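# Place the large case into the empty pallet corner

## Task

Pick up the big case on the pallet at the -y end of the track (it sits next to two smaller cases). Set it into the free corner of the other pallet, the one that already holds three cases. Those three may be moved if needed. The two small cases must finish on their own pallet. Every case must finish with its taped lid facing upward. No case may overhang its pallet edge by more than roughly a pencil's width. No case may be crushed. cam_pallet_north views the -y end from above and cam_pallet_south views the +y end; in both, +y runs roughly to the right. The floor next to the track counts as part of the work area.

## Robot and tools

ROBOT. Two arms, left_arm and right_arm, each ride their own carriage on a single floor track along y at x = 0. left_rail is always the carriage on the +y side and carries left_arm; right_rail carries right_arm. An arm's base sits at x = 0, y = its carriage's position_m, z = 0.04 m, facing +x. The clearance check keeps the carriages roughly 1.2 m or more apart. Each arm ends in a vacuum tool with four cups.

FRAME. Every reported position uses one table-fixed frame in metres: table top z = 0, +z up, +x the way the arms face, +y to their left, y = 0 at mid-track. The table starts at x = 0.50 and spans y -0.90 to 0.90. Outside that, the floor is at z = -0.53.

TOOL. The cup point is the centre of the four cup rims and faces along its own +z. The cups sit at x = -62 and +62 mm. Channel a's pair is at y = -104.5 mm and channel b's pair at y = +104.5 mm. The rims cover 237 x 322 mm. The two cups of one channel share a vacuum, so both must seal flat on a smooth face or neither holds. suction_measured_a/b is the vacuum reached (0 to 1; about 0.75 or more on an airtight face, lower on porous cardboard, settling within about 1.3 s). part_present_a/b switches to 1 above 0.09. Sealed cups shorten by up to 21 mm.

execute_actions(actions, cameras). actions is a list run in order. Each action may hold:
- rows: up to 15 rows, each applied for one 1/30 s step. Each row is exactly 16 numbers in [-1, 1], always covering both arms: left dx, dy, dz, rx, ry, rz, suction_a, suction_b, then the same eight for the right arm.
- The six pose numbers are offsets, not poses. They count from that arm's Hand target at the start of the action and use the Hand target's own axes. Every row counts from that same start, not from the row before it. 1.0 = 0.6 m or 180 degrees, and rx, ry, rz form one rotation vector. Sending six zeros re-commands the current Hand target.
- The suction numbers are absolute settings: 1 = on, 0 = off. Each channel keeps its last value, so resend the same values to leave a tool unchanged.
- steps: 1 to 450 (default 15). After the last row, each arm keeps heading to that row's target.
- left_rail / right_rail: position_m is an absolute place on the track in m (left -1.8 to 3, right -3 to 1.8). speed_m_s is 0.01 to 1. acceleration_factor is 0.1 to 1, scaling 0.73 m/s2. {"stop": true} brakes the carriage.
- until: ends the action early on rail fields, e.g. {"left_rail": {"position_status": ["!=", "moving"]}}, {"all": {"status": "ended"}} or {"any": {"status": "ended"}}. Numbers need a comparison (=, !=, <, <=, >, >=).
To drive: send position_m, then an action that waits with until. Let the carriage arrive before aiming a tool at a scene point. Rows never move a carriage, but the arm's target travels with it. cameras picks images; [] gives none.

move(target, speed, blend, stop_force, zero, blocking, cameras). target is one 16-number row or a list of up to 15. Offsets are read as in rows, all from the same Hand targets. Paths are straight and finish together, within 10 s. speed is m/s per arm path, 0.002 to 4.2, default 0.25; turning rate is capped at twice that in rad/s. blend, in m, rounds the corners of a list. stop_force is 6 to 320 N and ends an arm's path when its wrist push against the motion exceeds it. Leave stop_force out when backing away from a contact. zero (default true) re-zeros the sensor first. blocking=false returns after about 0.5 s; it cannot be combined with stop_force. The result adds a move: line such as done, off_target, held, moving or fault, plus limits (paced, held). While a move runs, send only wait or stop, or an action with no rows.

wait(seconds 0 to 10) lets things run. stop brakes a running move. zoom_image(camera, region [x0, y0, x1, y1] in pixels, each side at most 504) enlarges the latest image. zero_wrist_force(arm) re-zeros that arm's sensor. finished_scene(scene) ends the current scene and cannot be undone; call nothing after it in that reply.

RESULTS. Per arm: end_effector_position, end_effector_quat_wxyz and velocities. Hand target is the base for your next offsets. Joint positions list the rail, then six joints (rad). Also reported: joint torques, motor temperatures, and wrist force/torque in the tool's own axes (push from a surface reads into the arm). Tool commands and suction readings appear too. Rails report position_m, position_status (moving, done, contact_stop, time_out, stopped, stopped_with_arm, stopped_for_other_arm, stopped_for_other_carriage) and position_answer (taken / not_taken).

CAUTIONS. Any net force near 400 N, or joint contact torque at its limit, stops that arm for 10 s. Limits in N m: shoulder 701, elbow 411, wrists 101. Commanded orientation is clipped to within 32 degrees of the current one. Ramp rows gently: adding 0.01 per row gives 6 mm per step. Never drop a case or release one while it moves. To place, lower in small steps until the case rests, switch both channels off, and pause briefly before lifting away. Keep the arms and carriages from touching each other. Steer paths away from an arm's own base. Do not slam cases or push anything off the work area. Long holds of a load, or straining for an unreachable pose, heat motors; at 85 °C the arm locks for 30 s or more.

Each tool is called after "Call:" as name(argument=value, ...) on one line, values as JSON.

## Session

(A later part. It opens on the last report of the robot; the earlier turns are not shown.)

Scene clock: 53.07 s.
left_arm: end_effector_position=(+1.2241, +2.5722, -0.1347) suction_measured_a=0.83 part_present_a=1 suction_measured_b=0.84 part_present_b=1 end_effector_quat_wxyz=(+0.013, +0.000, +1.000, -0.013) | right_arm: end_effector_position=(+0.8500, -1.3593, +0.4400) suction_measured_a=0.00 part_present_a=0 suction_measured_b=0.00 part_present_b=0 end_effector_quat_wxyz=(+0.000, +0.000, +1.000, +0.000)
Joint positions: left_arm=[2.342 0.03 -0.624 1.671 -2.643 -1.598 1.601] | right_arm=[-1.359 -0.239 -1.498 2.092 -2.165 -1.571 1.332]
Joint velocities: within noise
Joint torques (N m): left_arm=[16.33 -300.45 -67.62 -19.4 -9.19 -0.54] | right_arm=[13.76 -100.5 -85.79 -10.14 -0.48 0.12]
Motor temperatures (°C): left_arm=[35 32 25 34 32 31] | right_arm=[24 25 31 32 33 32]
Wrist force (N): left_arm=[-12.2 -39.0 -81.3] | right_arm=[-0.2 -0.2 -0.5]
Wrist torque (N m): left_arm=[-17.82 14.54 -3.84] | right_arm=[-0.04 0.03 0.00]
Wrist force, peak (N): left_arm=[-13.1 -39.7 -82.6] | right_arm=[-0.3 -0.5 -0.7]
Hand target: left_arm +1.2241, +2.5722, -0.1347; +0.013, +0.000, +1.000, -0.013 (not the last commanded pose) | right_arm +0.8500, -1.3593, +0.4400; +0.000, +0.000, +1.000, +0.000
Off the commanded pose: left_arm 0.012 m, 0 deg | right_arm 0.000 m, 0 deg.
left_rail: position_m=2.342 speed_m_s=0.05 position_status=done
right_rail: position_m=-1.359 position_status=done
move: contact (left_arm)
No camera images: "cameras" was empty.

Call:
move(target=[[0,0,-0.025,0,0,0,1,1,0,0,0,0,0,0,0,0],[0.001,0,-0.03,-0.0042,0.0055,0,1,1,0,0,0,0,0,0,0,0]], speed=0.02, cameras=[])

Call:
move(target=[0,0,0.1,0,0,0,1,1,0,0,0,0,0,0,0,0], speed=0.01, stop_force=25, cameras=[])

Call:
move(target=[0,0,0.03,0,0,0,1,1,0,0,0,0,0,0,0,0], speed=0.004, stop_force=70, cameras=[])

Scene clock: 55.03 s.
left_arm: end_effector_position=(+1.2230, +2.5727, -0.1168) suction_measured_a=0.83 part_present_a=1 suction_measured_b=0.84 part_present_b=1 end_effector_quat_wxyz=(+0.005, +0.000, +1.000, -0.007) | right_arm: end_effector_position=(+0.8500, -1.3593, +0.4400) suction_measured_a=0.00 part_present_a=0 suction_measured_b=0.00 part_present_b=0 end_effector_quat_wxyz=(+0.000, +0.000, +1.000, +0.000)
Joint positions: left_arm=[2.342 0.028 -0.643 1.67 -2.606 -1.584 1.598] | right_arm=[-1.359 -0.239 -1.498 2.092 -2.165 -1.571 1.332]
Joint velocities: within noise
Joint torques (N m): left_arm=[-31.93 -398.94 -129.68 -21.15 4.41 -4.38] | right_arm=[18.53 -101.69 -82.23 -9.7 -0.66 0.32]
Motor temperatures (°C): left_arm=[35 32 25 34 32 31] | right_arm=[24 25 31 32 33 32]
Wrist force (N): left_arm=[-3.4 0.0 13.5] | right_arm=[-0.2 0.0 -0.5]
Wrist torque (N m): left_arm=[1.29 -0.15 0.04] | right_arm=[-0.01 0.02 0.01]
Wrist force, peak (N): left_arm=[-12.2 -39.2 -81.5] | right_arm=[-0.5 -0.2 -0.8]
Hand target: left_arm +1.2230, +2.5727, -0.1168; +0.005, +0.000, +1.000, -0.006 | right_arm +0.8500, -1.3593, +0.4400; +0.000, +0.000, +1.000, +0.000
Off the commanded pose: left_arm 0.000 m, 0 deg | right_arm 0.000 m, 0 deg.
left_rail: position_m=2.342 speed_m_s=0.05 position_status=done
right_rail: position_m=-1.359 position_status=done
move: done
No camera images: "cameras" was empty.

Scene clock: 58.10 s.
left_arm: end_effector_position=(+1.2232, +2.5724, -0.1349) suction_measured_a=0.83 part_present_a=1 suction_measured_b=0.84 part_present_b=1 end_effector_quat_wxyz=(+0.005, +0.000, +1.000, -0.006) | right_arm: end_effector_position=(+0.8500, -1.3593, +0.4400) suction_measured_a=0.00 part_present_a=0 suction_measured_b=0.00 part_present_b=0 end_effector_quat_wxyz=(+0.000, +0.000, +1.000, +0.000)
Joint positions: left_arm=[2.342 0.027 -0.625 1.666 -2.621 -1.584 1.598] | right_arm=[-1.359 -0.239 -1.498 2.092 -2.165 -1.571 1.332]
Joint velocities: within noise
Joint torques (N m): left_arm=[0.9 -375.53 -98.53 -21.8 0.88 -0.17] | right_arm=[13.7 -97.89 -84.35 -9.57 0.33 0.29]
Motor temperatures (°C): left_arm=[35 32 25 34 32 31] | right_arm=[24 25 31 32 33 32]
Wrist force (N): left_arm=[4.4 -8.3 -9.8] | right_arm=[-0.3 0.0 -0.3]
Wrist torque (N m): left_arm=[-3.87 1.04 -1.99] | right_arm=[-0.01 0.04 0.00]
Wrist force, peak (N): left_arm=[6.7 -14.8 -16.0] | right_arm=[-0.2 -0.2 -0.8]
Hand target: left_arm +1.2232, +2.5724, -0.1349; +0.005, +0.000, +1.000, -0.006 (not the last commanded pose) | right_arm +0.8500, -1.3593, +0.4400; +0.000, +0.000, +1.000, +0.000
Off the commanded pose: left_arm 0.042 m, 0 deg | right_arm 0.000 m, 0 deg.
left_rail: position_m=2.342 speed_m_s=0.05 position_status=done
right_rail: position_m=-1.359 position_status=done
move: contact (left_arm)
No camera images: "cameras" was empty.

Scene clock: 60.70 s.
left_arm: end_effector_position=(+1.2233, +2.5723, -0.1404) suction_measured_a=0.83 part_present_a=1 suction_measured_b=0.84 part_present_b=1 end_effector_quat_wxyz=(+0.005, +0.000, +1.000, -0.006) | right_arm: end_effector_position=(+0.8500, -1.3593, +0.4400) suction_measured_a=0.00 part_present_a=0 suction_measured_b=0.00 part_present_b=0 end_effector_quat_wxyz=(+0.000, +0.000, +1.000, +0.000)
Joint positions: left_arm=[2.342 0.027 -0.62 1.665 -2.625 -1.584 1.598] | right_arm=[-1.359 -0.239 -1.498 2.092 -2.165 -1.571 1.332]
Joint velocities: within noise
Joint torques (N m): left_arm=[18.09 -302.48 -87.47 -17.38 -5.03 3.52] | right_arm=[13.9 -97.99 -85.6 -8.9 -0.4 -0.18]
Motor temperatures (°C): left_arm=[35 32 25 34 32 31] | right_arm=[24 25 31 32 33 32]
Wrist force (N): left_arm=[20.6 -38.5 -78.3] | right_arm=[-0.1 0.0 -0.2]
Wrist torque (N m): left_arm=[-17.31 3.31 -6.06] | right_arm=[-0.01 0.01 0.01]
Wrist force, peak (N): left_arm=[28.1 -47.5 -81.4] | right_arm=[-0.1 -0.2 -0.9]
Hand target: left_arm +1.2233, +2.5723, -0.1404; +0.005, +0.000, +1.000, -0.006 (not the last commanded pose) | right_arm +0.8500, -1.3593, +0.4400; +0.000, +0.000, +1.000, +0.000
Off the commanded pose: left_arm 0.012 m, 0 deg | right_arm 0.000 m, 0 deg.
left_rail: position_m=2.342 speed_m_s=0.05 position_status=done
right_rail: position_m=-1.359 position_status=done
move: contact (left_arm)
No camera images: "cameras" was empty.

Call:
move(target=[0,0,0.02,0,0,0,1,1,0,0,0,0,0,0,0,0], speed=0.003, stop_force=25, cameras=[])

Call:
execute_actions(actions=[{"rows":[[0,0,0,0,0,0,0,0,0,0,0,0,0,0,0,0]],"steps":45}], cameras=[])

Call:
move(target=[0,0,-0.1,0,0,0,0,0,0,0,0,0,0,0,0,0], speed=0.06, cameras=["cam_pallet_south","cam_left_wrist"])

Call:
zoom_image(camera="cam_pallet_south", region=[210, 210, 410, 360])

Scene clock: 63.40 s.
left_arm: end_effector_position=(+1.2234, +2.5723, -0.1438) suction_measured_a=0.83 part_present_a=1 suction_measured_b=0.84 part_present_b=1 end_effector_quat_wxyz=(+0.005, +0.000, +1.000, -0.006) | right_arm: end_effector_position=(+0.8500, -1.3593, +0.4400) suction_measured_a=0.00 part_present_a=0 suction_measured_b=0.00 part_present_b=0 end_effector_quat_wxyz=(+0.000, +0.000, +1.000, +0.000)
Joint positions: left_arm=[2.342 0.027 -0.616 1.664 -2.628 -1.584 1.598] | right_arm=[-1.359 -0.239 -1.498 2.092 -2.165 -1.571 1.332]
Joint velocities: within noise
Joint torques (N m): left_arm=[23.79 -280.69 -82.37 -16.91 -8.92 3.68] | right_arm=[15.7 -99.03 -82.36 -9.34 -0.33 0.05]
Motor temperatures (°C): left_arm=[35 32 25 34 32 31] | right_arm=[24 25 31 32 33 32]
Wrist force (N): left_arm=[29.8 -52.8 -103.5] | right_arm=[-0.3 -0.2 -0.5]
Wrist torque (N m): left_arm=[-21.18 4.24 -7.29] | right_arm=[-0.04 0.03 0.01]
Wrist force, peak (N): left_arm=[30.0 -53.7 -103.9] | right_arm=[-0.2 0.0 -1.0]
Hand target: left_arm +1.2234, +2.5723, -0.1439; +0.005, +0.000, +1.000, -0.006 (not the last commanded pose) | right_arm +0.8500, -1.3593, +0.4400; +0.000, +0.000, +1.000, +0.000
Off the commanded pose: left_arm 0.009 m, 0 deg | right_arm 0.000 m, 0 deg.
left_rail: position_m=2.342 speed_m_s=0.05 position_status=done
right_rail: position_m=-1.359 position_status=done
move: contact (left_arm)
No camera images: "cameras" was empty.

Scene clock: 65.10 s.
left_arm: end_effector_position=(+1.2234, +2.5723, -0.1438) suction_measured_a=0.00 part_present_a=0 suction_measured_b=0.00 part_present_b=0 end_effector_quat_wxyz=(+0.005, +0.000, +1.000, -0.006) | right_arm: end_effector_position=(+0.8500, -1.3593, +0.4400) suction_measured_a=0.00 part_present_a=0 suction_measured_b=0.00 part_present_b=0 end_effector_quat_wxyz=(+0.000, +0.000, +1.000, +0.000)
Joint positions: left_arm=[2.342 0.027 -0.616 1.664 -2.628 -1.584 1.598] | right_arm=[-1.359 -0.239 -1.498 2.092 -2.165 -1.571 1.332]
Joint velocities: within noise
Joint torques (N m): left_arm=[68.84 -153.65 -19.2 3.32 8.51 -3.6] | right_arm=[13.84 -98.71 -81.4 -10 -0.07 0.22]
Motor temperatures (°C): left_arm=[35 32 25 34 32 31] | right_arm=[24 25 31 32 33 32]
Wrist force (N): left_arm=[10.1 -32.1 -74.9] | right_arm=[-0.2 -0.4 -0.4]
Wrist torque (N m): left_arm=[-4.92 0.25 -0.48] | right_arm=[-0.05 0.03 0.01]
Wrist force, peak (N): left_arm=[10.3 -32.4 -75.1] | right_arm=[0.0 -0.2 -0.8]
Hand target: left_arm +1.2234, +2.5723, -0.1439; +0.005, +0.000, +1.000, -0.006 | right_arm +0.8500, -1.3593, +0.4400; +0.000, +0.000, +1.000, +0.000
Off the commanded pose: left_arm 0.000 m, 0 deg | right_arm 0.000 m, 0 deg.
left_rail: position_m=2.342 speed_m_s=0.05 position_status=done
right_rail: position_m=-1.359 position_status=done
No camera images: "cameras" was empty.

Scene clock: 66.53 s.
left_arm: end_effector_position=(+1.2228, +2.5731, -0.0842) suction_measured_a=0.00 part_present_a=0 suction_measured_b=0.00 part_present_b=0 end_effector_quat_wxyz=(+0.005, +0.000, +1.000, -0.006) | right_arm: end_effector_position=(+0.8500, -1.3593, +0.4400) suction_measured_a=0.00 part_present_a=0 suction_measured_b=0.00 part_present_b=0 end_effector_quat_wxyz=(+0.000, +0.000, +1.000, +0.000)
Joint positions: left_arm=[2.342 0.028 -0.676 1.675 -2.579 -1.584 1.599] | right_arm=[-1.359 -0.239 -1.498 2.092 -2.165 -1.571 1.332]
Joint velocities: within noise
Joint torques (N m): left_arm=[37.56 -255.53 -44.2 -3.16 -3 1.84] | right_arm=[16.62 -96.55 -84.57 -9.82 -0.75 0.28]
Motor temperatures (°C): left_arm=[35 32 25 34 32 31] | right_arm=[24 25 31 32 33 32]
Wrist force (N): left_arm=[-3.8 -1.6 1.7] | right_arm=[-0.2 -0.2 -0.5]
Wrist torque (N m): left_arm=[-0.19 0.51 0.04] | right_arm=[-0.03 0.03 0.01]
Wrist force, peak (N): left_arm=[10.1 -32.4 -74.7] | right_arm=[-0.3 0.0 -0.8]
Hand target: left_arm +1.2228, +2.5731, -0.0839; +0.005, +0.000, +1.000, -0.006 | right_arm +0.8500, -1.3593, +0.4400; +0.000, +0.000, +1.000, +0.000
Off the commanded pose: left_arm 0.000 m, 0 deg | right_arm 0.000 m, 0 deg.
left_rail: position_m=2.342 speed_m_s=0.05 position_status=done
right_rail: position_m=-1.359 position_status=done
move: done
Images, in order (width x height): cam_pallet_south 672x504, cam_left_wrist 672x504.

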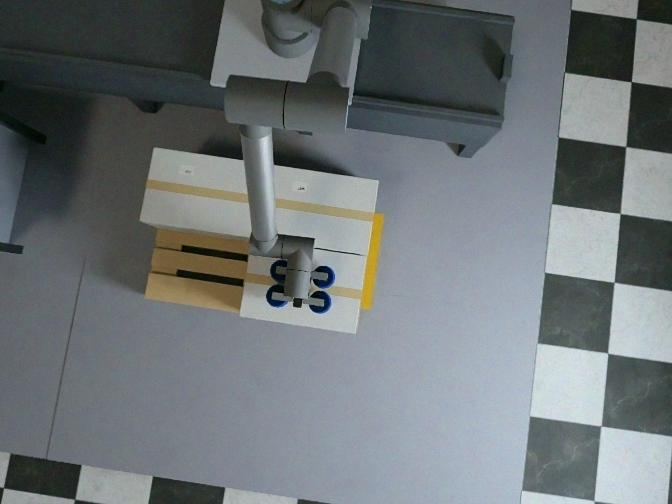

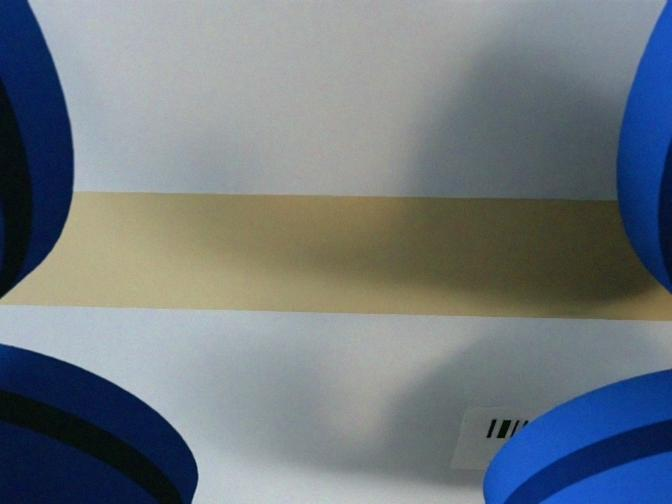

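Scaled by 2.520.

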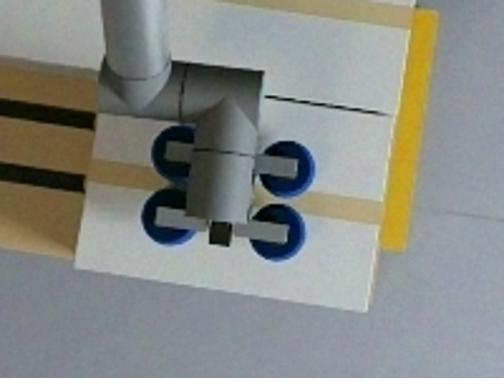

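Call:
move(target=[[0,0,-0.3,0,0,0,0,0,0,0,0,0,0,0,0,0],[-0.179,-0.15,-0.973,-0.0041,-0.169,0,0,0,0,0,0,0,0,0,0,0]], cameras=["cam_left_wrist"])

Call:
zoom_image(camera="cam_left_wrist", region=[30, 150, 230, 350])

Call:
zoom_image(camera="cam_left_wrist", region=[300, 150, 500, 350])

Scene clock: 69.97 s.
left_arm: end_effector_position=(+1.3247, +2.4906, +0.5017) suction_measured_a=0.00 part_present_a=0 suction_measured_b=0.00 part_present_b=0 end_effector_quat_wxyz=(+0.267, -0.002, +0.964, +0.000) | right_arm: end_effector_position=(+0.8500, -1.3593, +0.4400) suction_measured_a=0.00 part_present_a=0 suction_measured_b=0.00 part_present_b=0 end_effector_quat_wxyz=(+0.000, +0.000, +1.000, +0.000)
Joint positions: left_arm=[2.342 -0.045 -1.082 1.616 -2.643 -1.547 1.529] | right_arm=[-1.359 -0.239 -1.498 2.092 -2.165 -1.571 1.332]
Joint velocities: within noise
Joint torques (N m): left_arm=[-28.93 -214.9 -98.94 -15.35 5.17 -4.04] | right_arm=[15.82 -96.48 -83.94 -9.72 0.01 0.17]
Motor temperatures (°C): left_arm=[35 32 25 34 32 31] | right_arm=[24 25 31 32 33 32]
Wrist force (N): left_arm=[-4.5 -0.2 1.9] | right_arm=[-0.3 -0.1 -0.5]
Wrist torque (N m): left_arm=[-0.21 0.84 -0.08] | right_arm=[-0.01 0.04 0.01]
Wrist force, peak (N): left_arm=[-6.3 -1.2 -0.2] | right_arm=[0.0 -0.2 -0.8]
Hand target: left_arm +1.3248, +2.4905, +0.5020; +0.267, -0.002, +0.964, +0.000 | right_arm +0.8500, -1.3593, +0.4400; +0.000, +0.000, +1.000, +0.000
Off the commanded pose: left_arm 0.000 m, 0 deg | right_arm 0.000 m, 0 deg.
left_rail: position_m=2.342 speed_m_s=0.05 position_status=done
right_rail: position_m=-1.359 position_status=done
move: done
Images, in order (width x height): cam_left_wrist 672x504.

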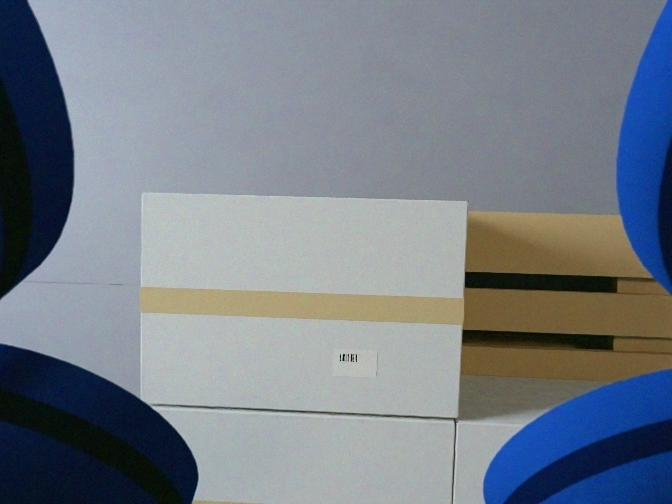

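Scaled by 2.520.

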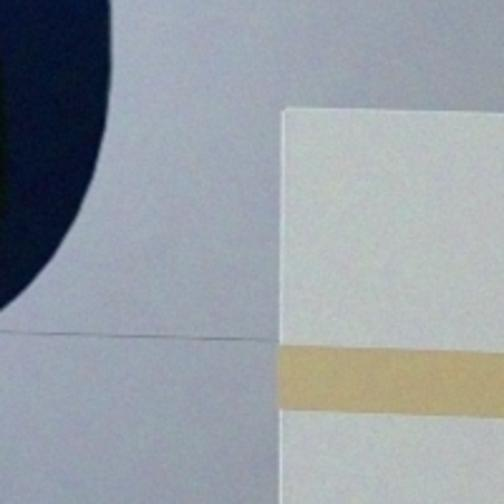

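Scaled by 2.520.

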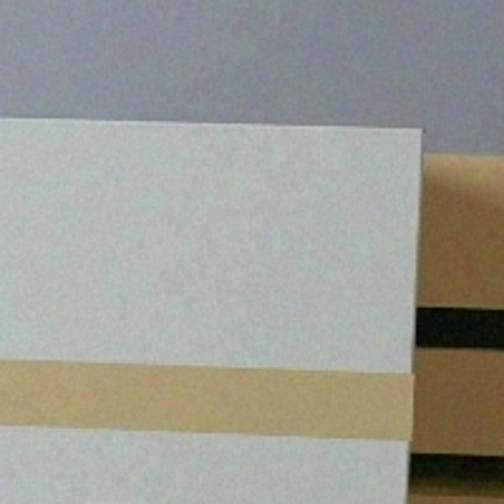

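Call:
move(target=[-0.16,-0.1,0.107,0,0,0,0,0,0,0,0,0,0,0,0,0], cameras=["cam_left_wrist"])

Call:
zoom_image(camera="cam_left_wrist", region=[0, 200, 250, 450])

Call:
zoom_image(camera="cam_left_wrist", region=[300, 200, 550, 450])

Scene clock: 71.83 s.
left_arm: end_effector_position=(+1.4401, +2.4310, +0.4964) suction_measured_a=0.00 part_present_a=0 suction_measured_b=0.00 part_present_b=0 end_effector_quat_wxyz=(+0.267, -0.002, +0.964, +0.000) | right_arm: end_effector_position=(+0.8500, -1.3593, +0.4400) suction_measured_a=0.00 part_present_a=0 suction_measured_b=0.00 part_present_b=0 end_effector_quat_wxyz=(+0.000, +0.000, +1.000, +0.000)
Joint positions: left_arm=[2.342 -0.087 -0.967 1.427 -2.57 -1.525 1.493] | right_arm=[-1.359 -0.239 -1.498 2.092 -2.165 -1.571 1.332]
Joint velocities: within noise
Joint torques (N m): left_arm=[-31.73 -197.77 -101.34 -4.94 5.02 -4.06] | right_arm=[20.32 -97.37 -83.19 -9.33 -0.14 0.06]
Motor temperatures (°C): left_arm=[35 32 25 34 32 31] | right_arm=[24 25 31 32 33 32]
Wrist force (N): left_arm=[-4.7 -1.0 2.3] | right_arm=[-0.3 0.0 -0.5]
Wrist torque (N m): left_arm=[-0.29 0.89 -0.05] | right_arm=[0.00 0.04 0.01]
Wrist force, peak (N): left_arm=[-6.3 -2.4 3.9] | right_arm=[-0.3 -0.3 -0.7]
Hand target: left_arm +1.4403, +2.4309, +0.4964; +0.267, -0.002, +0.964, +0.000 | right_arm +0.8500, -1.3593, +0.4400; +0.000, +0.000, +1.000, +0.000
Off the commanded pose: left_arm 0.000 m, 0 deg | right_arm 0.000 m, 0 deg.
left_rail: position_m=2.342 speed_m_s=0.05 position_status=done
right_rail: position_m=-1.359 position_status=done
move: done
Images, in order (width x height): cam_left_wrist 672x504.

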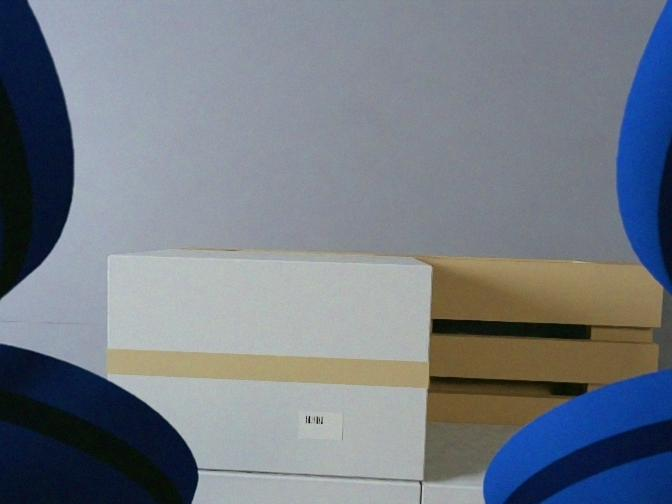

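Scaled by 2.016.

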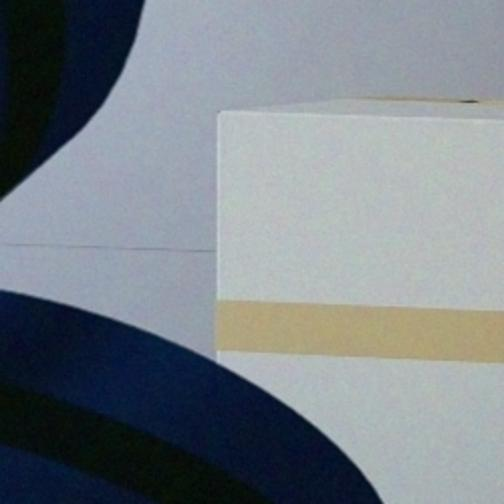

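Scaled by 2.016.

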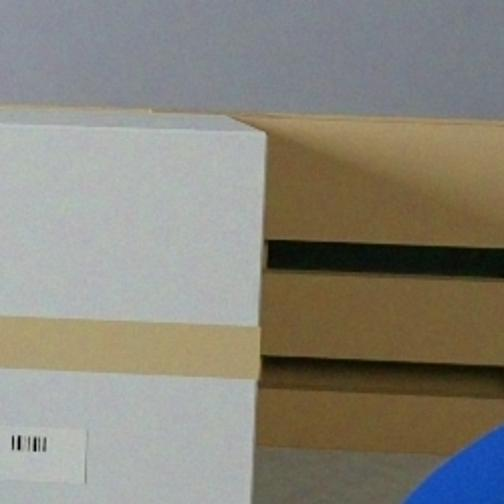

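Call:
zoom_image(camera="cam_left_wrist", region=[360, 235, 460, 285])

Call:
zoom_image(camera="cam_left_wrist", region=[100, 235, 220, 295])

Call:
zoom_image(camera="cam_left_wrist", region=[560, 240, 670, 300])

Scaled by 5.040.

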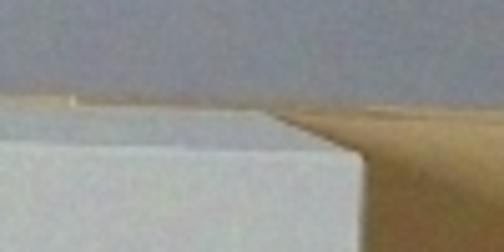

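Scaled by 4.200.

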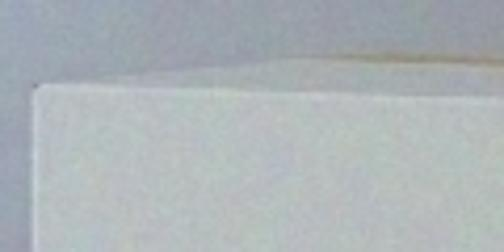

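Scaled by 4.582.

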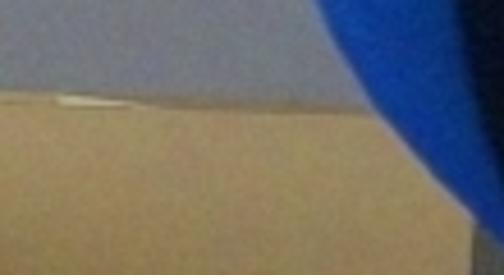

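Call:
move(target=[0.3,0.7,0,0,0,0,0,0,0,0,0,0,0,0,0,0], cameras=["cam_left_wrist"])

Call:
zoom_image(camera="cam_left_wrist", region=[280, 100, 440, 260])

Call:
zoom_image(camera="cam_left_wrist", region=[280, 260, 440, 420])

Scene clock: 75.00 s.
left_arm: end_effector_position=(+1.2846, +2.8501, +0.4036) suction_measured_a=0.00 part_present_a=0 suction_measured_b=0.00 part_present_b=0 end_effector_quat_wxyz=(+0.267, -0.002, +0.964, +0.000) | right_arm: end_effector_position=(+0.8500, -1.3593, +0.4400) suction_measured_a=0.00 part_present_a=0 suction_measured_b=0.00 part_present_b=0 end_effector_quat_wxyz=(+0.000, +0.000, +1.000, +0.000)
Joint positions: left_arm=[2.342 0.258 -0.965 1.569 -2.701 -1.701 1.79] | right_arm=[-1.359 -0.239 -1.498 2.092 -2.165 -1.571 1.332]
Joint velocities: within noise
Joint torques (N m): left_arm=[40.42 -200.95 -96.59 -14.98 -6.67 2.6] | right_arm=[15.55 -102.41 -81.12 -9.25 -1 -0.32]
Motor temperatures (°C): left_arm=[35 32 25 34 32 31] | right_arm=[24 25 31 32 33 32]
Wrist force (N): left_arm=[-3.8 -0.9 2.1] | right_arm=[-0.5 -0.1 -0.4]
Wrist torque (N m): left_arm=[-0.24 0.79 -0.03] | right_arm=[-0.03 0.06 0.00]
Wrist force, peak (N): left_arm=[-5.7 -4.4 3.1] | right_arm=[-0.3 -0.2 -0.8]
Hand target: left_arm +1.2846, +2.8503, +0.4036; +0.267, -0.002, +0.964, +0.000 | right_arm +0.8500, -1.3593, +0.4400; +0.000, +0.000, +1.000, +0.000
Off the commanded pose: left_arm 0.000 m, 0 deg | right_arm 0.000 m, 0 deg.
left_rail: position_m=2.342 speed_m_s=0.05 position_status=done
right_rail: position_m=-1.359 position_status=done
move: done
Images, in order (width x height): cam_left_wrist 672x504.

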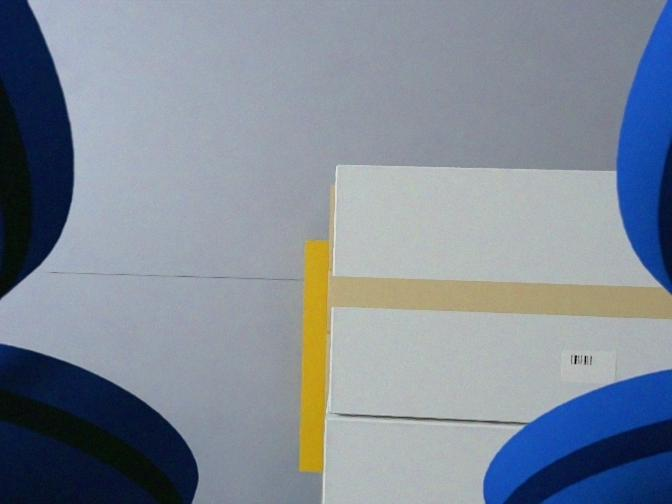

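Scaled by 3.150.

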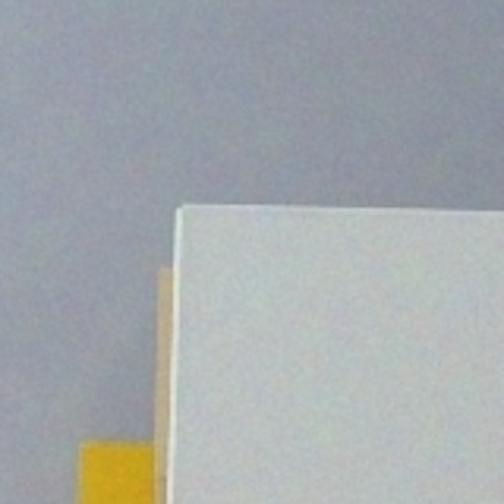

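Scaled by 3.150.

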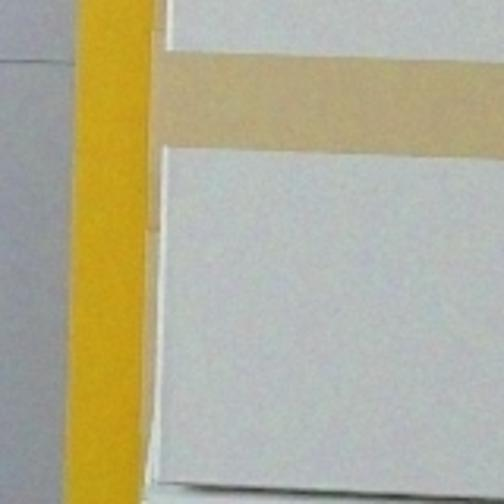

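Call:
move(target=[0.0,0.13,0,0,0,0,0,0,0,0,0,0,0,0,0,0], cameras=["cam_left_wrist"])

Call:
zoom_image(camera="cam_left_wrist", region=[310, 150, 430, 270])

Call:
zoom_image(camera="cam_left_wrist", region=[310, 360, 430, 480])

Scene clock: 76.30 s.
left_arm: end_effector_position=(+1.2843, +2.9280, +0.4035) suction_measured_a=0.00 part_present_a=0 suction_measured_b=0.00 part_present_b=0 end_effector_quat_wxyz=(+0.267, -0.002, +0.964, +0.000) | right_arm: end_effector_position=(+0.8500, -1.3593, +0.4400) suction_measured_a=0.00 part_present_a=0 suction_measured_b=0.00 part_present_b=0 end_effector_quat_wxyz=(+0.000, +0.000, +1.000, +0.000)
Joint positions: left_arm=[2.342 0.318 -0.933 1.51 -2.665 -1.731 1.843] | right_arm=[-1.359 -0.239 -1.498 2.092 -2.165 -1.571 1.332]
Joint velocities: within noise
Joint torques (N m): left_arm=[35.36 -201.15 -101.73 -5.29 -6.26 1.56] | right_arm=[17.74 -97.39 -84.03 -10.16 -0.36 0.32]
Motor temperatures (°C): left_arm=[35 32 25 34 32 31] | right_arm=[24 25 31 32 33 32]
Wrist force (N): left_arm=[-4.3 -1.1 2.0] | right_arm=[-0.3 -0.3 -0.4]
Wrist torque (N m): left_arm=[-0.29 0.84 -0.04] | right_arm=[-0.05 0.04 0.01]
Wrist force, peak (N): left_arm=[-4.3 -3.5 1.9] | right_arm=[-0.2 -0.1 -0.9]
Hand target: left_arm +1.2843, +2.9283, +0.4035; +0.267, -0.002, +0.964, +0.000 | right_arm +0.8500, -1.3593, +0.4400; +0.000, +0.000, +1.000, +0.000
Off the commanded pose: left_arm 0.000 m, 0 deg | right_arm 0.000 m, 0 deg.
left_rail: position_m=2.342 speed_m_s=0.05 position_status=done
right_rail: position_m=-1.359 position_status=done
move: done
Images, in order (width x height): cam_left_wrist 672x504.

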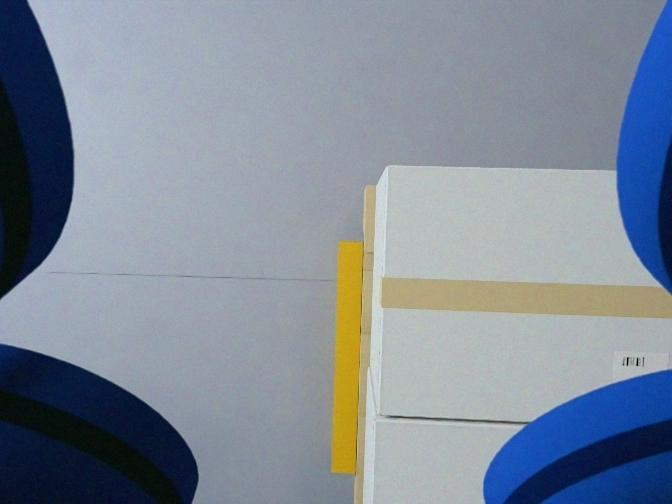

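Scaled by 4.200.

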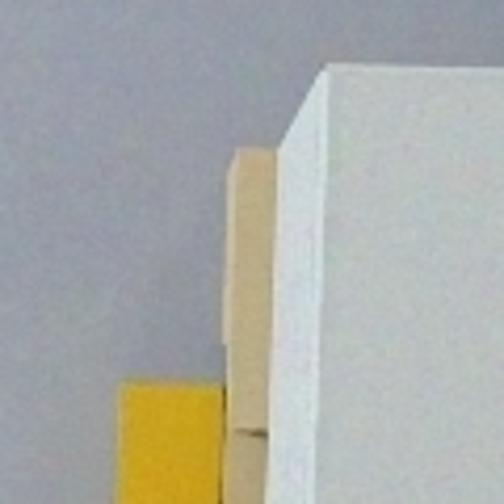

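Scaled by 4.200.

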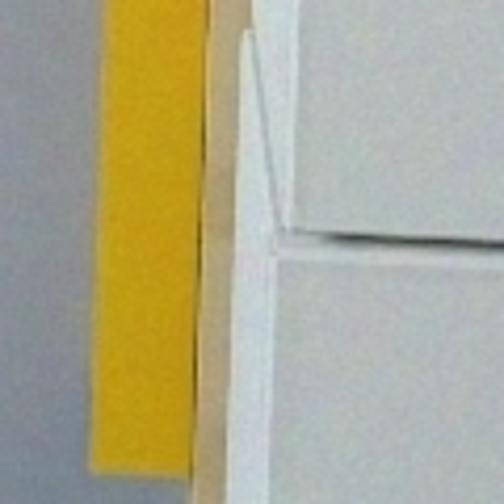

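Call:
move(target=[0.3482,-0.592,0.381,0,0.1692,0,0,0,0,0,0,0,0,0,0,0], cameras=["cam_left_wrist"])

Scene clock: 79.13 s.
left_arm: end_effector_position=(+1.2239, +2.5730, +0.1004) suction_measured_a=0.00 part_present_a=0 suction_measured_b=0.00 part_present_b=0 end_effector_quat_wxyz=(+0.004, -0.002, +1.000, +0.000) | right_arm: end_effector_position=(+0.8500, -1.3593, +0.4400) suction_measured_a=0.00 part_present_a=0 suction_measured_b=0.00 part_present_b=0 end_effector_quat_wxyz=(+0.000, +0.000, +1.000, +0.000)
Joint positions: left_arm=[2.342 0.025 -0.846 1.668 -2.402 -1.571 1.592] | right_arm=[-1.359 -0.239 -1.498 2.092 -2.165 -1.571 1.332]
Joint velocities: within noise
Joint torques (N m): left_arm=[-31.49 -206.28 -82.67 -4.2 -2.88 -5.05] | right_arm=[15.31 -102.51 -83.26 -9.24 -0.56 -0.02]
Motor temperatures (°C): left_arm=[35 32 25 34 32 31] | right_arm=[24 25 31 32 33 32]
Wrist force (N): left_arm=[-3.7 -1.2 1.6] | right_arm=[-0.3 -0.3 -0.8]
Wrist torque (N m): left_arm=[-0.15 0.50 -0.01] | right_arm=[-0.05 0.05 0.01]
Wrist force, peak (N): left_arm=[-3.3 -4.4 4.1] | right_arm=[-0.3 -0.3 -0.8]
Hand target: left_arm +1.2239, +2.5728, +0.1002; +0.004, -0.002, +1.000, +0.000 | right_arm +0.8500, -1.3593, +0.4400; +0.000, +0.000, +1.000, +0.000
Off the commanded pose: left_arm 0.000 m, 0 deg | right_arm 0.000 m, 0 deg.
left_rail: position_m=2.342 speed_m_s=0.05 position_status=done
right_rail: position_m=-1.359 position_status=done
move: done
Images, in order (width x height): cam_left_wrist 672x504.

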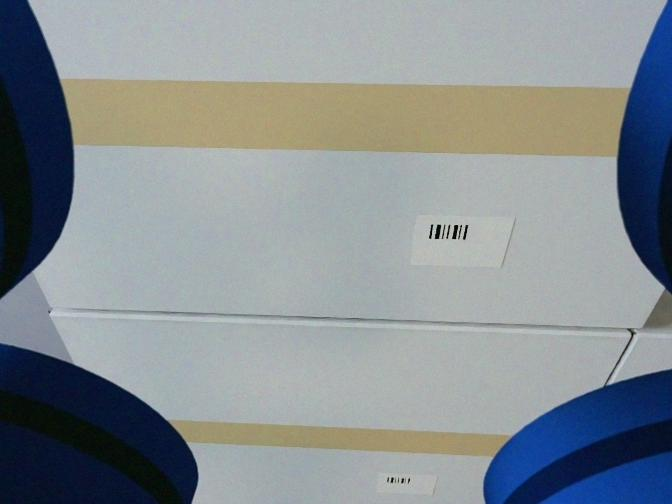

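Call:
move(target=[0,0,0.28,0,0,0,0,0,0,0,0,0,0,0,0,0], cameras=[])

Call:
move(target=[0,0,0.17,0,0,0,0,0,0,0,0,0,0,0,0,0], speed=0.015, stop_force=15, cameras=["cam_left_wrist"])

Call:
execute_actions(actions=[{"rows":[[0,0,0.003,0,0,0,1,1,0,0,0,0,0,0,0,0]],"steps":75}], cameras=[])

Call:
move(target=[-0.006,0,-0.035,0,0,0,1,1,0,0,0,0,0,0,0,0], speed=0.03, cameras=[])

Scene clock: 80.77 s.
left_arm: end_effector_position=(+1.2253, +2.5726, -0.0675) suction_measured_a=0.00 part_present_a=0 suction_measured_b=0.00 part_present_b=0 end_effector_quat_wxyz=(+0.004, -0.002, +1.000, +0.000) | right_arm: end_effector_position=(+0.8500, -1.3593, +0.4400) suction_measured_a=0.00 part_present_a=0 suction_measured_b=0.00 part_present_b=0 end_effector_quat_wxyz=(+0.000, +0.000, +1.000, +0.000)
Joint positions: left_arm=[2.342 0.025 -0.691 1.673 -2.562 -1.572 1.592] | right_arm=[-1.359 -0.239 -1.498 2.092 -2.165 -1.571 1.332]
Joint velocities: within noise
Joint torques (N m): left_arm=[19.57 -216.98 -71.69 -14.11 -3.8 2.23] | right_arm=[14.79 -101.28 -81.7 -9.81 -0.05 -0.27]
Motor temperatures (°C): left_arm=[35 32 25 34 32 31] | right_arm=[24 25 31 32 33 32]
Wrist force (N): left_arm=[-3.9 -1.1 1.8] | right_arm=[-0.2 -0.1 -0.6]
Wrist torque (N m): left_arm=[-0.12 0.51 0.03] | right_arm=[-0.03 0.03 0.01]
Wrist force, peak (N): left_arm=[-3.8 -1.2 4.9] | right_arm=[-0.5 0.0 -0.7]
Hand target: left_arm +1.2253, +2.5727, -0.0678; +0.004, -0.002, +1.000, +0.000 | right_arm +0.8500, -1.3593, +0.4400; +0.000, +0.000, +1.000, +0.000
Off the commanded pose: left_arm 0.000 m, 0 deg | right_arm 0.000 m, 0 deg.
left_rail: position_m=2.342 speed_m_s=0.05 position_status=done
right_rail: position_m=-1.359 position_status=done
move: done
No camera images: "cameras" was empty.

Scene clock: 86.03 s.
left_arm: end_effector_position=(+1.2259, +2.5727, -0.1275) suction_measured_a=0.00 part_present_a=0 suction_measured_b=0.00 part_present_b=0 end_effector_quat_wxyz=(+0.004, -0.002, +1.000, +0.000) | right_arm: end_effector_position=(+0.8500, -1.3593, +0.4400) suction_measured_a=0.00 part_present_a=0 suction_measured_b=0.00 part_present_b=0 end_effector_quat_wxyz=(+0.000, +0.000, +1.000, +0.000)
Joint positions: left_arm=[2.342 0.025 -0.631 1.664 -2.612 -1.572 1.592] | right_arm=[-1.359 -0.239 -1.498 2.092 -2.165 -1.571 1.332]
Joint velocities: within noise
Joint torques (N m): left_arm=[-9.91 -241.7 -40.16 -3.08 0.62 -3.57] | right_arm=[14.48 -97.99 -80.25 -9.36 -0.67 0.24]
Motor temperatures (°C): left_arm=[35 32 25 34 32 31] | right_arm=[24 25 31 32 33 32]
Wrist force (N): left_arm=[-1.0 -1.0 -12.5] | right_arm=[-0.1 -0.2 -0.4]
Wrist torque (N m): left_arm=[-0.02 0.52 0.02] | right_arm=[-0.04 0.01 0.01]
Wrist force, peak (N): left_arm=[-1.3 -1.1 -15.3] | right_arm=[-0.2 -0.6 -0.8]
Hand target: left_arm +1.2259, +2.5727, -0.1275; +0.004, -0.002, +1.000, +0.000 (not the last commanded pose) | right_arm +0.8500, -1.3593, +0.4400; +0.000, +0.000, +1.000, +0.000
Off the commanded pose: left_arm 0.042 m, 0 deg | right_arm 0.000 m, 0 deg.
left_rail: position_m=2.342 speed_m_s=0.05 position_status=done
right_rail: position_m=-1.359 position_status=done
move: contact (left_arm)
Images, in order (width x height): cam_left_wrist 672x504.

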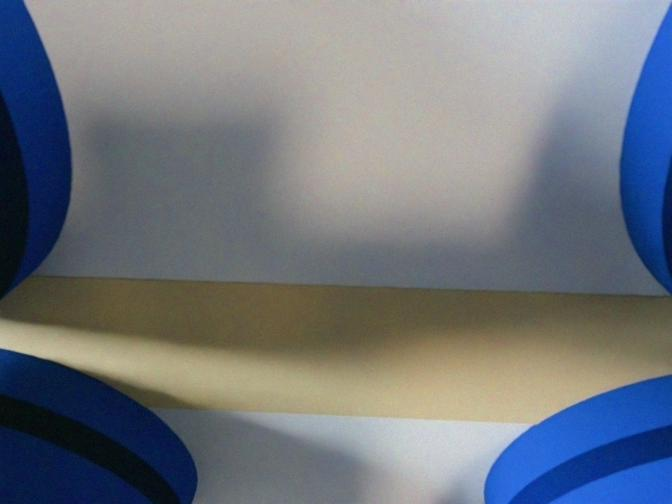

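Scene clock: 88.73 s.
left_arm: end_effector_position=(+1.2259, +2.5727, -0.1293) suction_measured_a=0.83 part_present_a=1 suction_measured_b=0.84 part_present_b=1 end_effector_quat_wxyz=(+0.004, -0.002, +1.000, +0.000) | right_arm: end_effector_position=(+0.8500, -1.3593, +0.4400) suction_measured_a=0.00 part_present_a=0 suction_measured_b=0.00 part_present_b=0 end_effector_quat_wxyz=(+0.000, +0.000, +1.000, +0.000)
Joint positions: left_arm=[2.342 0.025 -0.629 1.663 -2.613 -1.572 1.592] | right_arm=[-1.359 -0.239 -1.498 2.092 -2.165 -1.571 1.332]
Joint velocities: within noise
Joint torques (N m): left_arm=[23.38 -393.86 -121.06 -27.23 3.81 1.98] | right_arm=[16.88 -98.3 -83.64 -9.16 -1.05 0.19]
Motor temperatures (°C): left_arm=[35 32 25 34 32 31] | right_arm=[24 25 31 32 33 32]
Wrist force (N): left_arm=[-3.5 -2.8 14.1] | right_arm=[-0.2 -0.1 -0.6]
Wrist torque (N m): left_arm=[0.79 -0.40 0.01] | right_arm=[-0.02 0.03 0.01]
Wrist force, peak (N): left_arm=[3.0 17.8 61.9] | right_arm=[-0.1 -0.1 -0.9]
Hand target: left_arm +1.2259, +2.5727, -0.1293; +0.004, -0.002, +1.000, +0.000 | right_arm +0.8500, -1.3593, +0.4400; +0.000, +0.000, +1.000, +0.000
Off the commanded pose: left_arm 0.000 m, 0 deg | right_arm 0.000 m, 0 deg.
left_rail: position_m=2.342 speed_m_s=0.05 position_status=done
right_rail: position_m=-1.359 position_status=done
No camera images: "cameras" was empty.

Scene clock: 89.80 s.
left_arm: end_effector_position=(+1.2292, +2.5728, -0.1086) suction_measured_a=0.83 part_present_a=1 suction_measured_b=0.84 part_present_b=1 end_effector_quat_wxyz=(+0.004, -0.002, +1.000, +0.000) | right_arm: end_effector_position=(+0.8500, -1.3593, +0.4400) suction_measured_a=0.00 part_present_a=0 suction_measured_b=0.00 part_present_b=0 end_effector_quat_wxyz=(+0.000, +0.000, +1.000, +0.000)
Joint positions: left_arm=[2.342 0.025 -0.648 1.661 -2.593 -1.572 1.592] | right_arm=[-1.359 -0.239 -1.498 2.092 -2.165 -1.571 1.332]
Joint velocities: within noise
Joint torques (N m): left_arm=[-3.84 -398.19 -131.74 -21.16 4.22 -3.6] | right_arm=[13.68 -99 -81.54 -9.51 -0.57 -0.5]
Motor temperatures (°C): left_arm=[35 32 25 34 32 31] | right_arm=[24 25 31 32 33 32]
Wrist force (N): left_arm=[-3.9 -2.1 13.0] | right_arm=[-0.2 -0.2 -0.7]
Wrist torque (N m): left_arm=[0.90 -0.38 0.01] | right_arm=[-0.04 0.03 0.01]
Wrist force, peak (N): left_arm=[-3.9 -2.1 17.8] | right_arm=[-0.5 0.1 -0.6]
Hand target: left_arm +1.2293, +2.5727, -0.1083; +0.004, -0.002, +1.000, +0.000 | right_arm +0.8500, -1.3593, +0.4400; +0.000, +0.000, +1.000, +0.000
Off the commanded pose: left_arm 0.000 m, 0 deg | right_arm 0.000 m, 0 deg.
left_rail: position_m=2.342 speed_m_s=0.05 position_status=done
right_rail: position_m=-1.359 position_status=done
move: done
No camera images: "cameras" was empty.

Call:
execute_actions(actions=[{"left_rail":{"position_m":2.3586,"speed_m_s":0.05,"acceleration_factor":0.1},"steps":300,"until":{"all":{"status":"ended"}}}], cameras=[])

Call:
move(target=[0.0078,0,0,0,0,0,1,1,0,0,0,0,0,0,0,0], speed=0.01, cameras=[])

Call:
move(target=[0,0,0.1,0,0,0,1,1,0,0,0,0,0,0,0,0], speed=0.01, stop_force=25, cameras=[])

Call:
move(target=[0,0,0.03,0,0,0,1,1,0,0,0,0,0,0,0,0], speed=0.004, stop_force=70, cameras=[])

Scene clock: 91.17 s.
left_arm: end_effector_position=(+1.2293, +2.5897, -0.1083) suction_measured_a=0.83 part_present_a=1 suction_measured_b=0.84 part_present_b=1 end_effector_quat_wxyz=(+0.004, -0.002, +1.000, +0.000) | right_arm: end_effector_position=(+0.8500, -1.3593, +0.4400) suction_measured_a=0.00 part_present_a=0 suction_measured_b=0.00 part_present_b=0 end_effector_quat_wxyz=(+0.000, +0.000, +1.000, +0.000)
Joint positions: left_arm=[2.359 0.025 -0.648 1.661 -2.592 -1.572 1.592] | right_arm=[-1.359 -0.239 -1.498 2.092 -2.165 -1.571 1.332]
Joint velocities: within noise
Joint torques (N m): left_arm=[-17.17 -397.65 -124.63 -22.57 4.02 -4.06] | right_arm=[16.76 -100.49 -81.01 -9.76 -0.39 -0.1]
Motor temperatures (°C): left_arm=[35 32 25 34 32 31] | right_arm=[24 25 31 32 33 32]
Wrist force (N): left_arm=[-3.8 -1.9 13.9] | right_arm=[0.1 0.2 -0.3]
Wrist torque (N m): left_arm=[0.88 -0.34 0.01] | right_arm=[0.01 -0.02 0.01]
Wrist force, peak (N): left_arm=[-3.6 -5.8 14.1] | right_arm=[-0.2 -0.4 -0.8]
Hand target: left_arm +1.2293, +2.5897, -0.1083; +0.004, -0.002, +1.000, +0.000 | right_arm +0.8500, -1.3593, +0.4400; +0.000, +0.000, +1.000, +0.000
Tool commands: left_gripper/suction_a=+1.0 left_gripper/suction_b=+1.0 right_gripper/suction_a=+0.0 right_gripper/suction_b=+0.0
Off the commanded pose: left_arm 0.000 m, 0 deg | right_arm 0.000 m, 0 deg.
left_rail: position_m=2.359 speed_m_s=0.05 position_status=done
right_rail: position_m=-1.359 position_status=done
No camera images: "cameras" was empty.

Scene clock: 91.90 s.
left_arm: end_effector_position=(+1.2249, +2.5896, -0.1083) suction_measured_a=0.83 part_present_a=1 suction_measured_b=0.84 part_present_b=1 end_effector_quat_wxyz=(+0.004, -0.002, +1.000, +0.000) | right_arm: end_effector_position=(+0.8500, -1.3593, +0.4400) suction_measured_a=0.00 part_present_a=0 suction_measured_b=0.00 part_present_b=0 end_effector_quat_wxyz=(+0.000, +0.000, +1.000, +0.000)
Joint positions: left_arm=[2.359 0.025 -0.651 1.669 -2.597 -1.572 1.592] | right_arm=[-1.359 -0.239 -1.498 2.092 -2.165 -1.571 1.332]
Joint velocities: within noise
Joint torques (N m): left_arm=[19.12 -391.87 -106.4 -31.72 3.5 1.65] | right_arm=[12.17 -98.56 -80.03 -9.43 -0.82 0.23]
Motor temperatures (°C): left_arm=[35 32 25 34 32 31] | right_arm=[24 25 31 32 33 32]
Wrist force (N): left_arm=[-3.2 -2.4 14.3] | right_arm=[0.1 -0.2 -0.6]
Wrist torque (N m): left_arm=[0.85 -0.36 0.02] | right_arm=[-0.03 -0.01 0.01]
Wrist force, peak (N): left_arm=[-4.7 -2.7 14.9] | right_arm=[0.2 -0.3 -1.0]
Hand target: left_arm +1.2246, +2.5897, -0.1084; +0.004, -0.002, +1.000, +0.000 | right_arm +0.8500, -1.3593, +0.4400; +0.000, +0.000, +1.000, +0.000
Off the commanded pose: left_arm 0.000 m, 0 deg | right_arm 0.000 m, 0 deg.
left_rail: position_m=2.359 speed_m_s=0.05 position_status=done
right_rail: position_m=-1.359 position_status=done
move: done
No camera images: "cameras" was empty.

Scene clock: 96.10 s.
left_arm: end_effector_position=(+1.2249, +2.5897, -0.1379) suction_measured_a=0.83 part_present_a=1 suction_measured_b=0.84 part_present_b=1 end_effector_quat_wxyz=(+0.004, -0.002, +1.000, +0.000) | right_arm: end_effector_position=(+0.8500, -1.3593, +0.4400) suction_measured_a=0.00 part_present_a=0 suction_measured_b=0.00 part_present_b=0 end_effector_quat_wxyz=(+0.000, +0.000, +1.000, +0.000)
Joint positions: left_arm=[2.359 0.025 -0.621 1.663 -2.622 -1.572 1.592] | right_arm=[-1.359 -0.239 -1.498 2.092 -2.165 -1.571 1.332]
Joint velocities: within noise
Joint torques (N m): left_arm=[6.79 -372.75 -99.48 -21.27 2.62 -1.14] | right_arm=[17.12 -97.93 -81.95 -9.73 -0.4 0.25]
Motor temperatures (°C): left_arm=[35 32 25 34 32 31] | right_arm=[24 25 31 32 33 32]
Wrist force (N): left_arm=[3.5 2.0 -9.9] | right_arm=[-0.4 -0.2 -0.2]
Wrist torque (N m): left_arm=[5.91 0.10 2.26] | right_arm=[-0.04 0.05 0.01]
Wrist force, peak (N): left_arm=[9.4 6.5 -17.7] | right_arm=[-0.2 -0.5 -0.8]
Hand target: left_arm +1.2249, +2.5897, -0.1379; +0.004, -0.002, +1.000, +0.000 (not the last commanded pose) | right_arm +0.8500, -1.3593, +0.4400; +0.000, +0.000, +1.000, +0.000
Off the commanded pose: left_arm 0.030 m, 0 deg | right_arm 0.000 m, 0 deg.
left_rail: position_m=2.359 speed_m_s=0.05 position_status=done
right_rail: position_m=-1.359 position_status=done
move: contact (left_arm)
No camera images: "cameras" was empty.

Scene clock: 98.63 s.
left_arm: end_effector_position=(+1.2250, +2.5897, -0.1430) suction_measured_a=0.83 part_present_a=1 suction_measured_b=0.84 part_present_b=1 end_effector_quat_wxyz=(+0.004, -0.002, +1.000, +0.000) | right_arm: end_effector_position=(+0.8500, -1.3593, +0.4400) suction_measured_a=0.00 part_present_a=0 suction_measured_b=0.00 part_present_b=0 end_effector_quat_wxyz=(+0.000, +0.000, +1.000, +0.000)
Joint positions: left_arm=[2.359 0.025 -0.616 1.662 -2.626 -1.572 1.592] | right_arm=[-1.359 -0.239 -1.498 2.092 -2.165 -1.571 1.332]
Joint velocities: within noise
Joint torques (N m): left_arm=[-13.03 -310.67 -98.71 -21.41 3.11 -0.46] | right_arm=[19.39 -99.51 -80.78 -9.03 -0.99 0.17]
Motor temperatures (°C): left_arm=[35 32 25 34 32 31] | right_arm=[24 25 31 32 33 32]
Wrist force (N): left_arm=[43.7 1.5 -79.8] | right_arm=[-0.1 -0.2 -0.6]
Wrist torque (N m): left_arm=[7.94 0.54 2.88] | right_arm=[-0.03 0.01 0.01]
Wrist force, peak (N): left_arm=[44.5 2.1 -80.8] | right_arm=[-0.4 -0.2 -0.7]
Hand target: left_arm +1.2250, +2.5897, -0.1430; +0.004, -0.002, +1.000, +0.000 (not the last commanded pose) | right_arm +0.8500, -1.3593, +0.4400; +0.000, +0.000, +1.000, +0.000
Off the commanded pose: left_arm 0.013 m, 0 deg | right_arm 0.000 m, 0 deg.
left_rail: position_m=2.359 speed_m_s=0.05 position_status=done
right_rail: position_m=-1.359 position_status=done
move: contact (left_arm)
No camera images: "cameras" was empty.

Call:
move(target=[0,0,0.02,0,0,0,1,1,0,0,0,0,0,0,0,0], speed=0.003, stop_force=25, cameras=[])

Call:
execute_actions(actions=[{"rows":[[0,0,0,0,0,0,0,0,0,0,0,0,0,0,0,0]],"steps":45}], cameras=[])

Call:
move(target=[[0,0,-0.1,0,0,0,0,0,0,0,0,0,0,0,0,0],[-0.15,0.595,-0.5,0,0,0,0,0,0,0,0,0,0,0,0,0],[-0.105,0.595,-0.91,0,-0.1692,0,0,0,0,0,0,0,0,0,0,0]], speed=[0.06,0.25,0.25], cameras=["cam_left_wrist"])

Call:
zoom_image(camera="cam_left_wrist", region=[310, 150, 430, 270])

Call:
zoom_image(camera="cam_left_wrist", region=[310, 360, 430, 480])

Scene clock: 101.37 s.
left_arm: end_effector_position=(+1.2250, +2.5897, -0.1464) suction_measured_a=0.83 part_present_a=1 suction_measured_b=0.84 part_present_b=1 end_effector_quat_wxyz=(+0.004, -0.002, +1.000, +0.000) | right_arm: end_effector_position=(+0.8500, -1.3593, +0.4400) suction_measured_a=0.00 part_present_a=0 suction_measured_b=0.00 part_present_b=0 end_effector_quat_wxyz=(+0.000, +0.000, +1.000, +0.000)
Joint positions: left_arm=[2.359 0.025 -0.613 1.662 -2.628 -1.572 1.592] | right_arm=[-1.359 -0.239 -1.498 2.092 -2.165 -1.571 1.332]
Joint velocities: within noise
Joint torques (N m): left_arm=[-8.47 -288.69 -101.12 -21.63 2.99 -1.12] | right_arm=[19.47 -102.56 -82.77 -9.1 -0.32 -0.07]
Motor temperatures (°C): left_arm=[35 32 25 34 32 31] | right_arm=[24 25 31 32 33 32]
Wrist force (N): left_arm=[58.9 -0.5 -105.6] | right_arm=[-0.2 0.1 -0.4]
Wrist torque (N m): left_arm=[7.78 0.65 2.86] | right_arm=[0.00 0.02 0.01]
Wrist force, peak (N): left_arm=[59.1 -0.9 -106.2] | right_arm=[-0.3 0.1 -0.9]
Hand target: left_arm +1.2250, +2.5897, -0.1464; +0.004, -0.002, +1.000, +0.000 (not the last commanded pose) | right_arm +0.8500, -1.3593, +0.4400; +0.000, +0.000, +1.000, +0.000
Off the commanded pose: left_arm 0.009 m, 0 deg | right_arm 0.000 m, 0 deg.
left_rail: position_m=2.359 speed_m_s=0.05 position_status=done
right_rail: position_m=-1.359 position_status=done
move: contact (left_arm)
No camera images: "cameras" was empty.

Scene clock: 103.07 s.
left_arm: end_effector_position=(+1.2250, +2.5897, -0.1464) suction_measured_a=0.00 part_present_a=0 suction_measured_b=0.00 part_present_b=0 end_effector_quat_wxyz=(+0.004, -0.002, +1.000, +0.000) | right_arm: end_effector_position=(+0.8500, -1.3593, +0.4400) suction_measured_a=0.00 part_present_a=0 suction_measured_b=0.00 part_present_b=0 end_effector_quat_wxyz=(+0.000, +0.000, +1.000, +0.000)
Joint positions: left_arm=[2.359 0.025 -0.613 1.662 -2.628 -1.572 1.592] | right_arm=[-1.359 -0.239 -1.498 2.092 -2.165 -1.571 1.332]
Joint velocities: within noise
Joint torques (N m): left_arm=[-7.45 -115.87 -20.39 3.51 3.03 -0.93] | right_arm=[17.01 -101.73 -82.82 -8.5 -0.71 -0.25]
Motor temperatures (°C): left_arm=[35 32 25 34 32 31] | right_arm=[24 25 31 32 33 32]
Wrist force (N): left_arm=[28.8 -14.1 -105.5] | right_arm=[-0.4 0.0 -0.6]
Wrist torque (N m): left_arm=[-0.40 -0.38 0.07] | right_arm=[-0.01 0.05 0.01]
Wrist force, peak (N): left_arm=[28.8 -14.1 -105.5] | right_arm=[-0.2 -0.2 -0.8]
Hand target: left_arm +1.2250, +2.5897, -0.1464; +0.004, -0.002, +1.000, +0.000 | right_arm +0.8500, -1.3593, +0.4400; +0.000, +0.000, +1.000, +0.000
Off the commanded pose: left_arm 0.000 m, 0 deg | right_arm 0.000 m, 0 deg.
left_rail: position_m=2.359 speed_m_s=0.05 position_status=done
right_rail: position_m=-1.359 position_status=done
No camera images: "cameras" was empty.

Scene clock: 107.77 s.
left_arm: end_effector_position=(+1.2820, +2.9472, +0.3998) suction_measured_a=0.00 part_present_a=0 suction_measured_b=0.00 part_present_b=0 end_effector_quat_wxyz=(+0.267, -0.002, +0.964, +0.000) | right_arm: end_effector_position=(+0.8500, -1.3593, +0.4400) suction_measured_a=0.00 part_present_a=0 suction_measured_b=0.00 part_present_b=0 end_effector_quat_wxyz=(+0.000, +0.000, +1.000, +0.000)
Joint positions: left_arm=[2.359 0.321 -0.932 1.513 -2.67 -1.732 1.845] | right_arm=[-1.359 -0.239 -1.498 2.092 -2.165 -1.571 1.332]
Joint velocities: within noise
Joint torques (N m): left_arm=[31.71 -241.31 -74.35 -15.37 -5.94 -4.14] | right_arm=[14.32 -99.77 -80.65 -9.1 -0.89 0.72]
Motor temperatures (°C): left_arm=[35 32 25 34 32 31] | right_arm=[24 25 31 32 33 32]
Wrist force (N): left_arm=[-3.9 0.8 2.0] | right_arm=[0.1 0.2 -0.5]
Wrist torque (N m): left_arm=[-0.02 0.80 -0.04] | right_arm=[0.01 -0.02 0.01]
Wrist force, peak (N): left_arm=[28.7 -13.9 -105.5] | right_arm=[-0.2 -0.5 -0.9]
Hand target: left_arm +1.2820, +2.9472, +0.4000; +0.267, -0.002, +0.964, +0.000 | right_arm +0.8500, -1.3593, +0.4400; +0.000, +0.000, +1.000, +0.000
Off the commanded pose: left_arm 0.000 m, 0 deg | right_arm 0.000 m, 0 deg.
left_rail: position_m=2.359 speed_m_s=0.05 position_status=done
right_rail: position_m=-1.359 position_status=done
move: done
Images, in order (width x height): cam_left_wrist 672x504.

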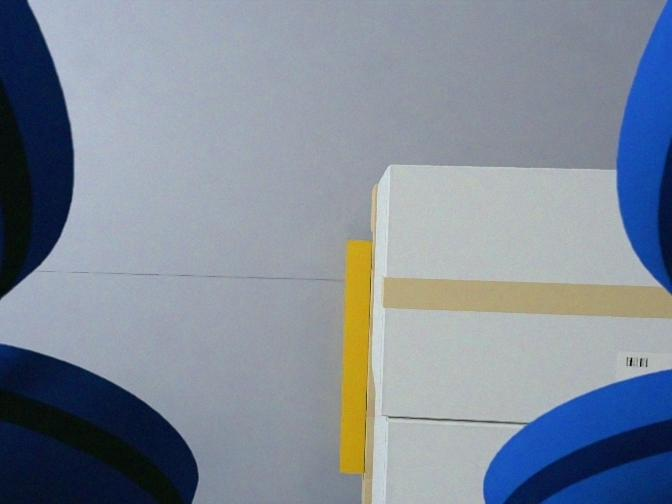

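Scaled by 4.200.

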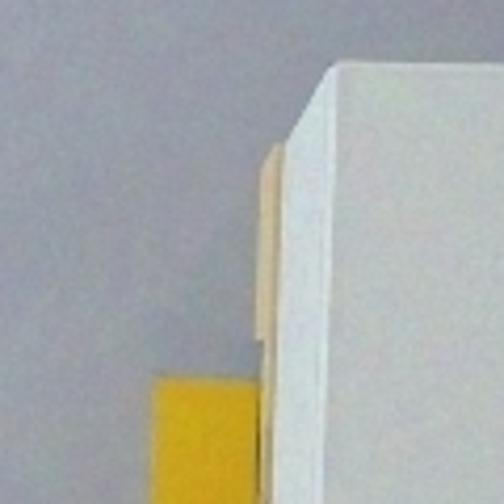

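Scaled by 4.200.

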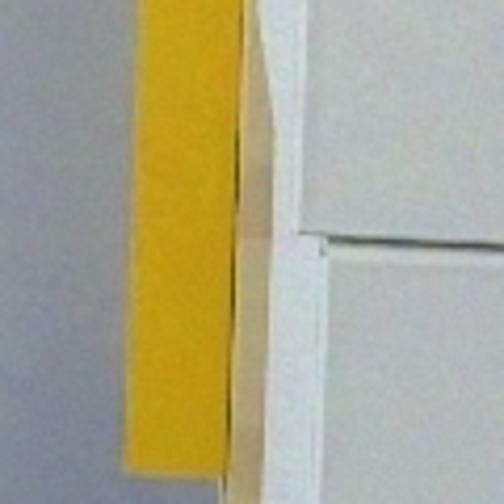

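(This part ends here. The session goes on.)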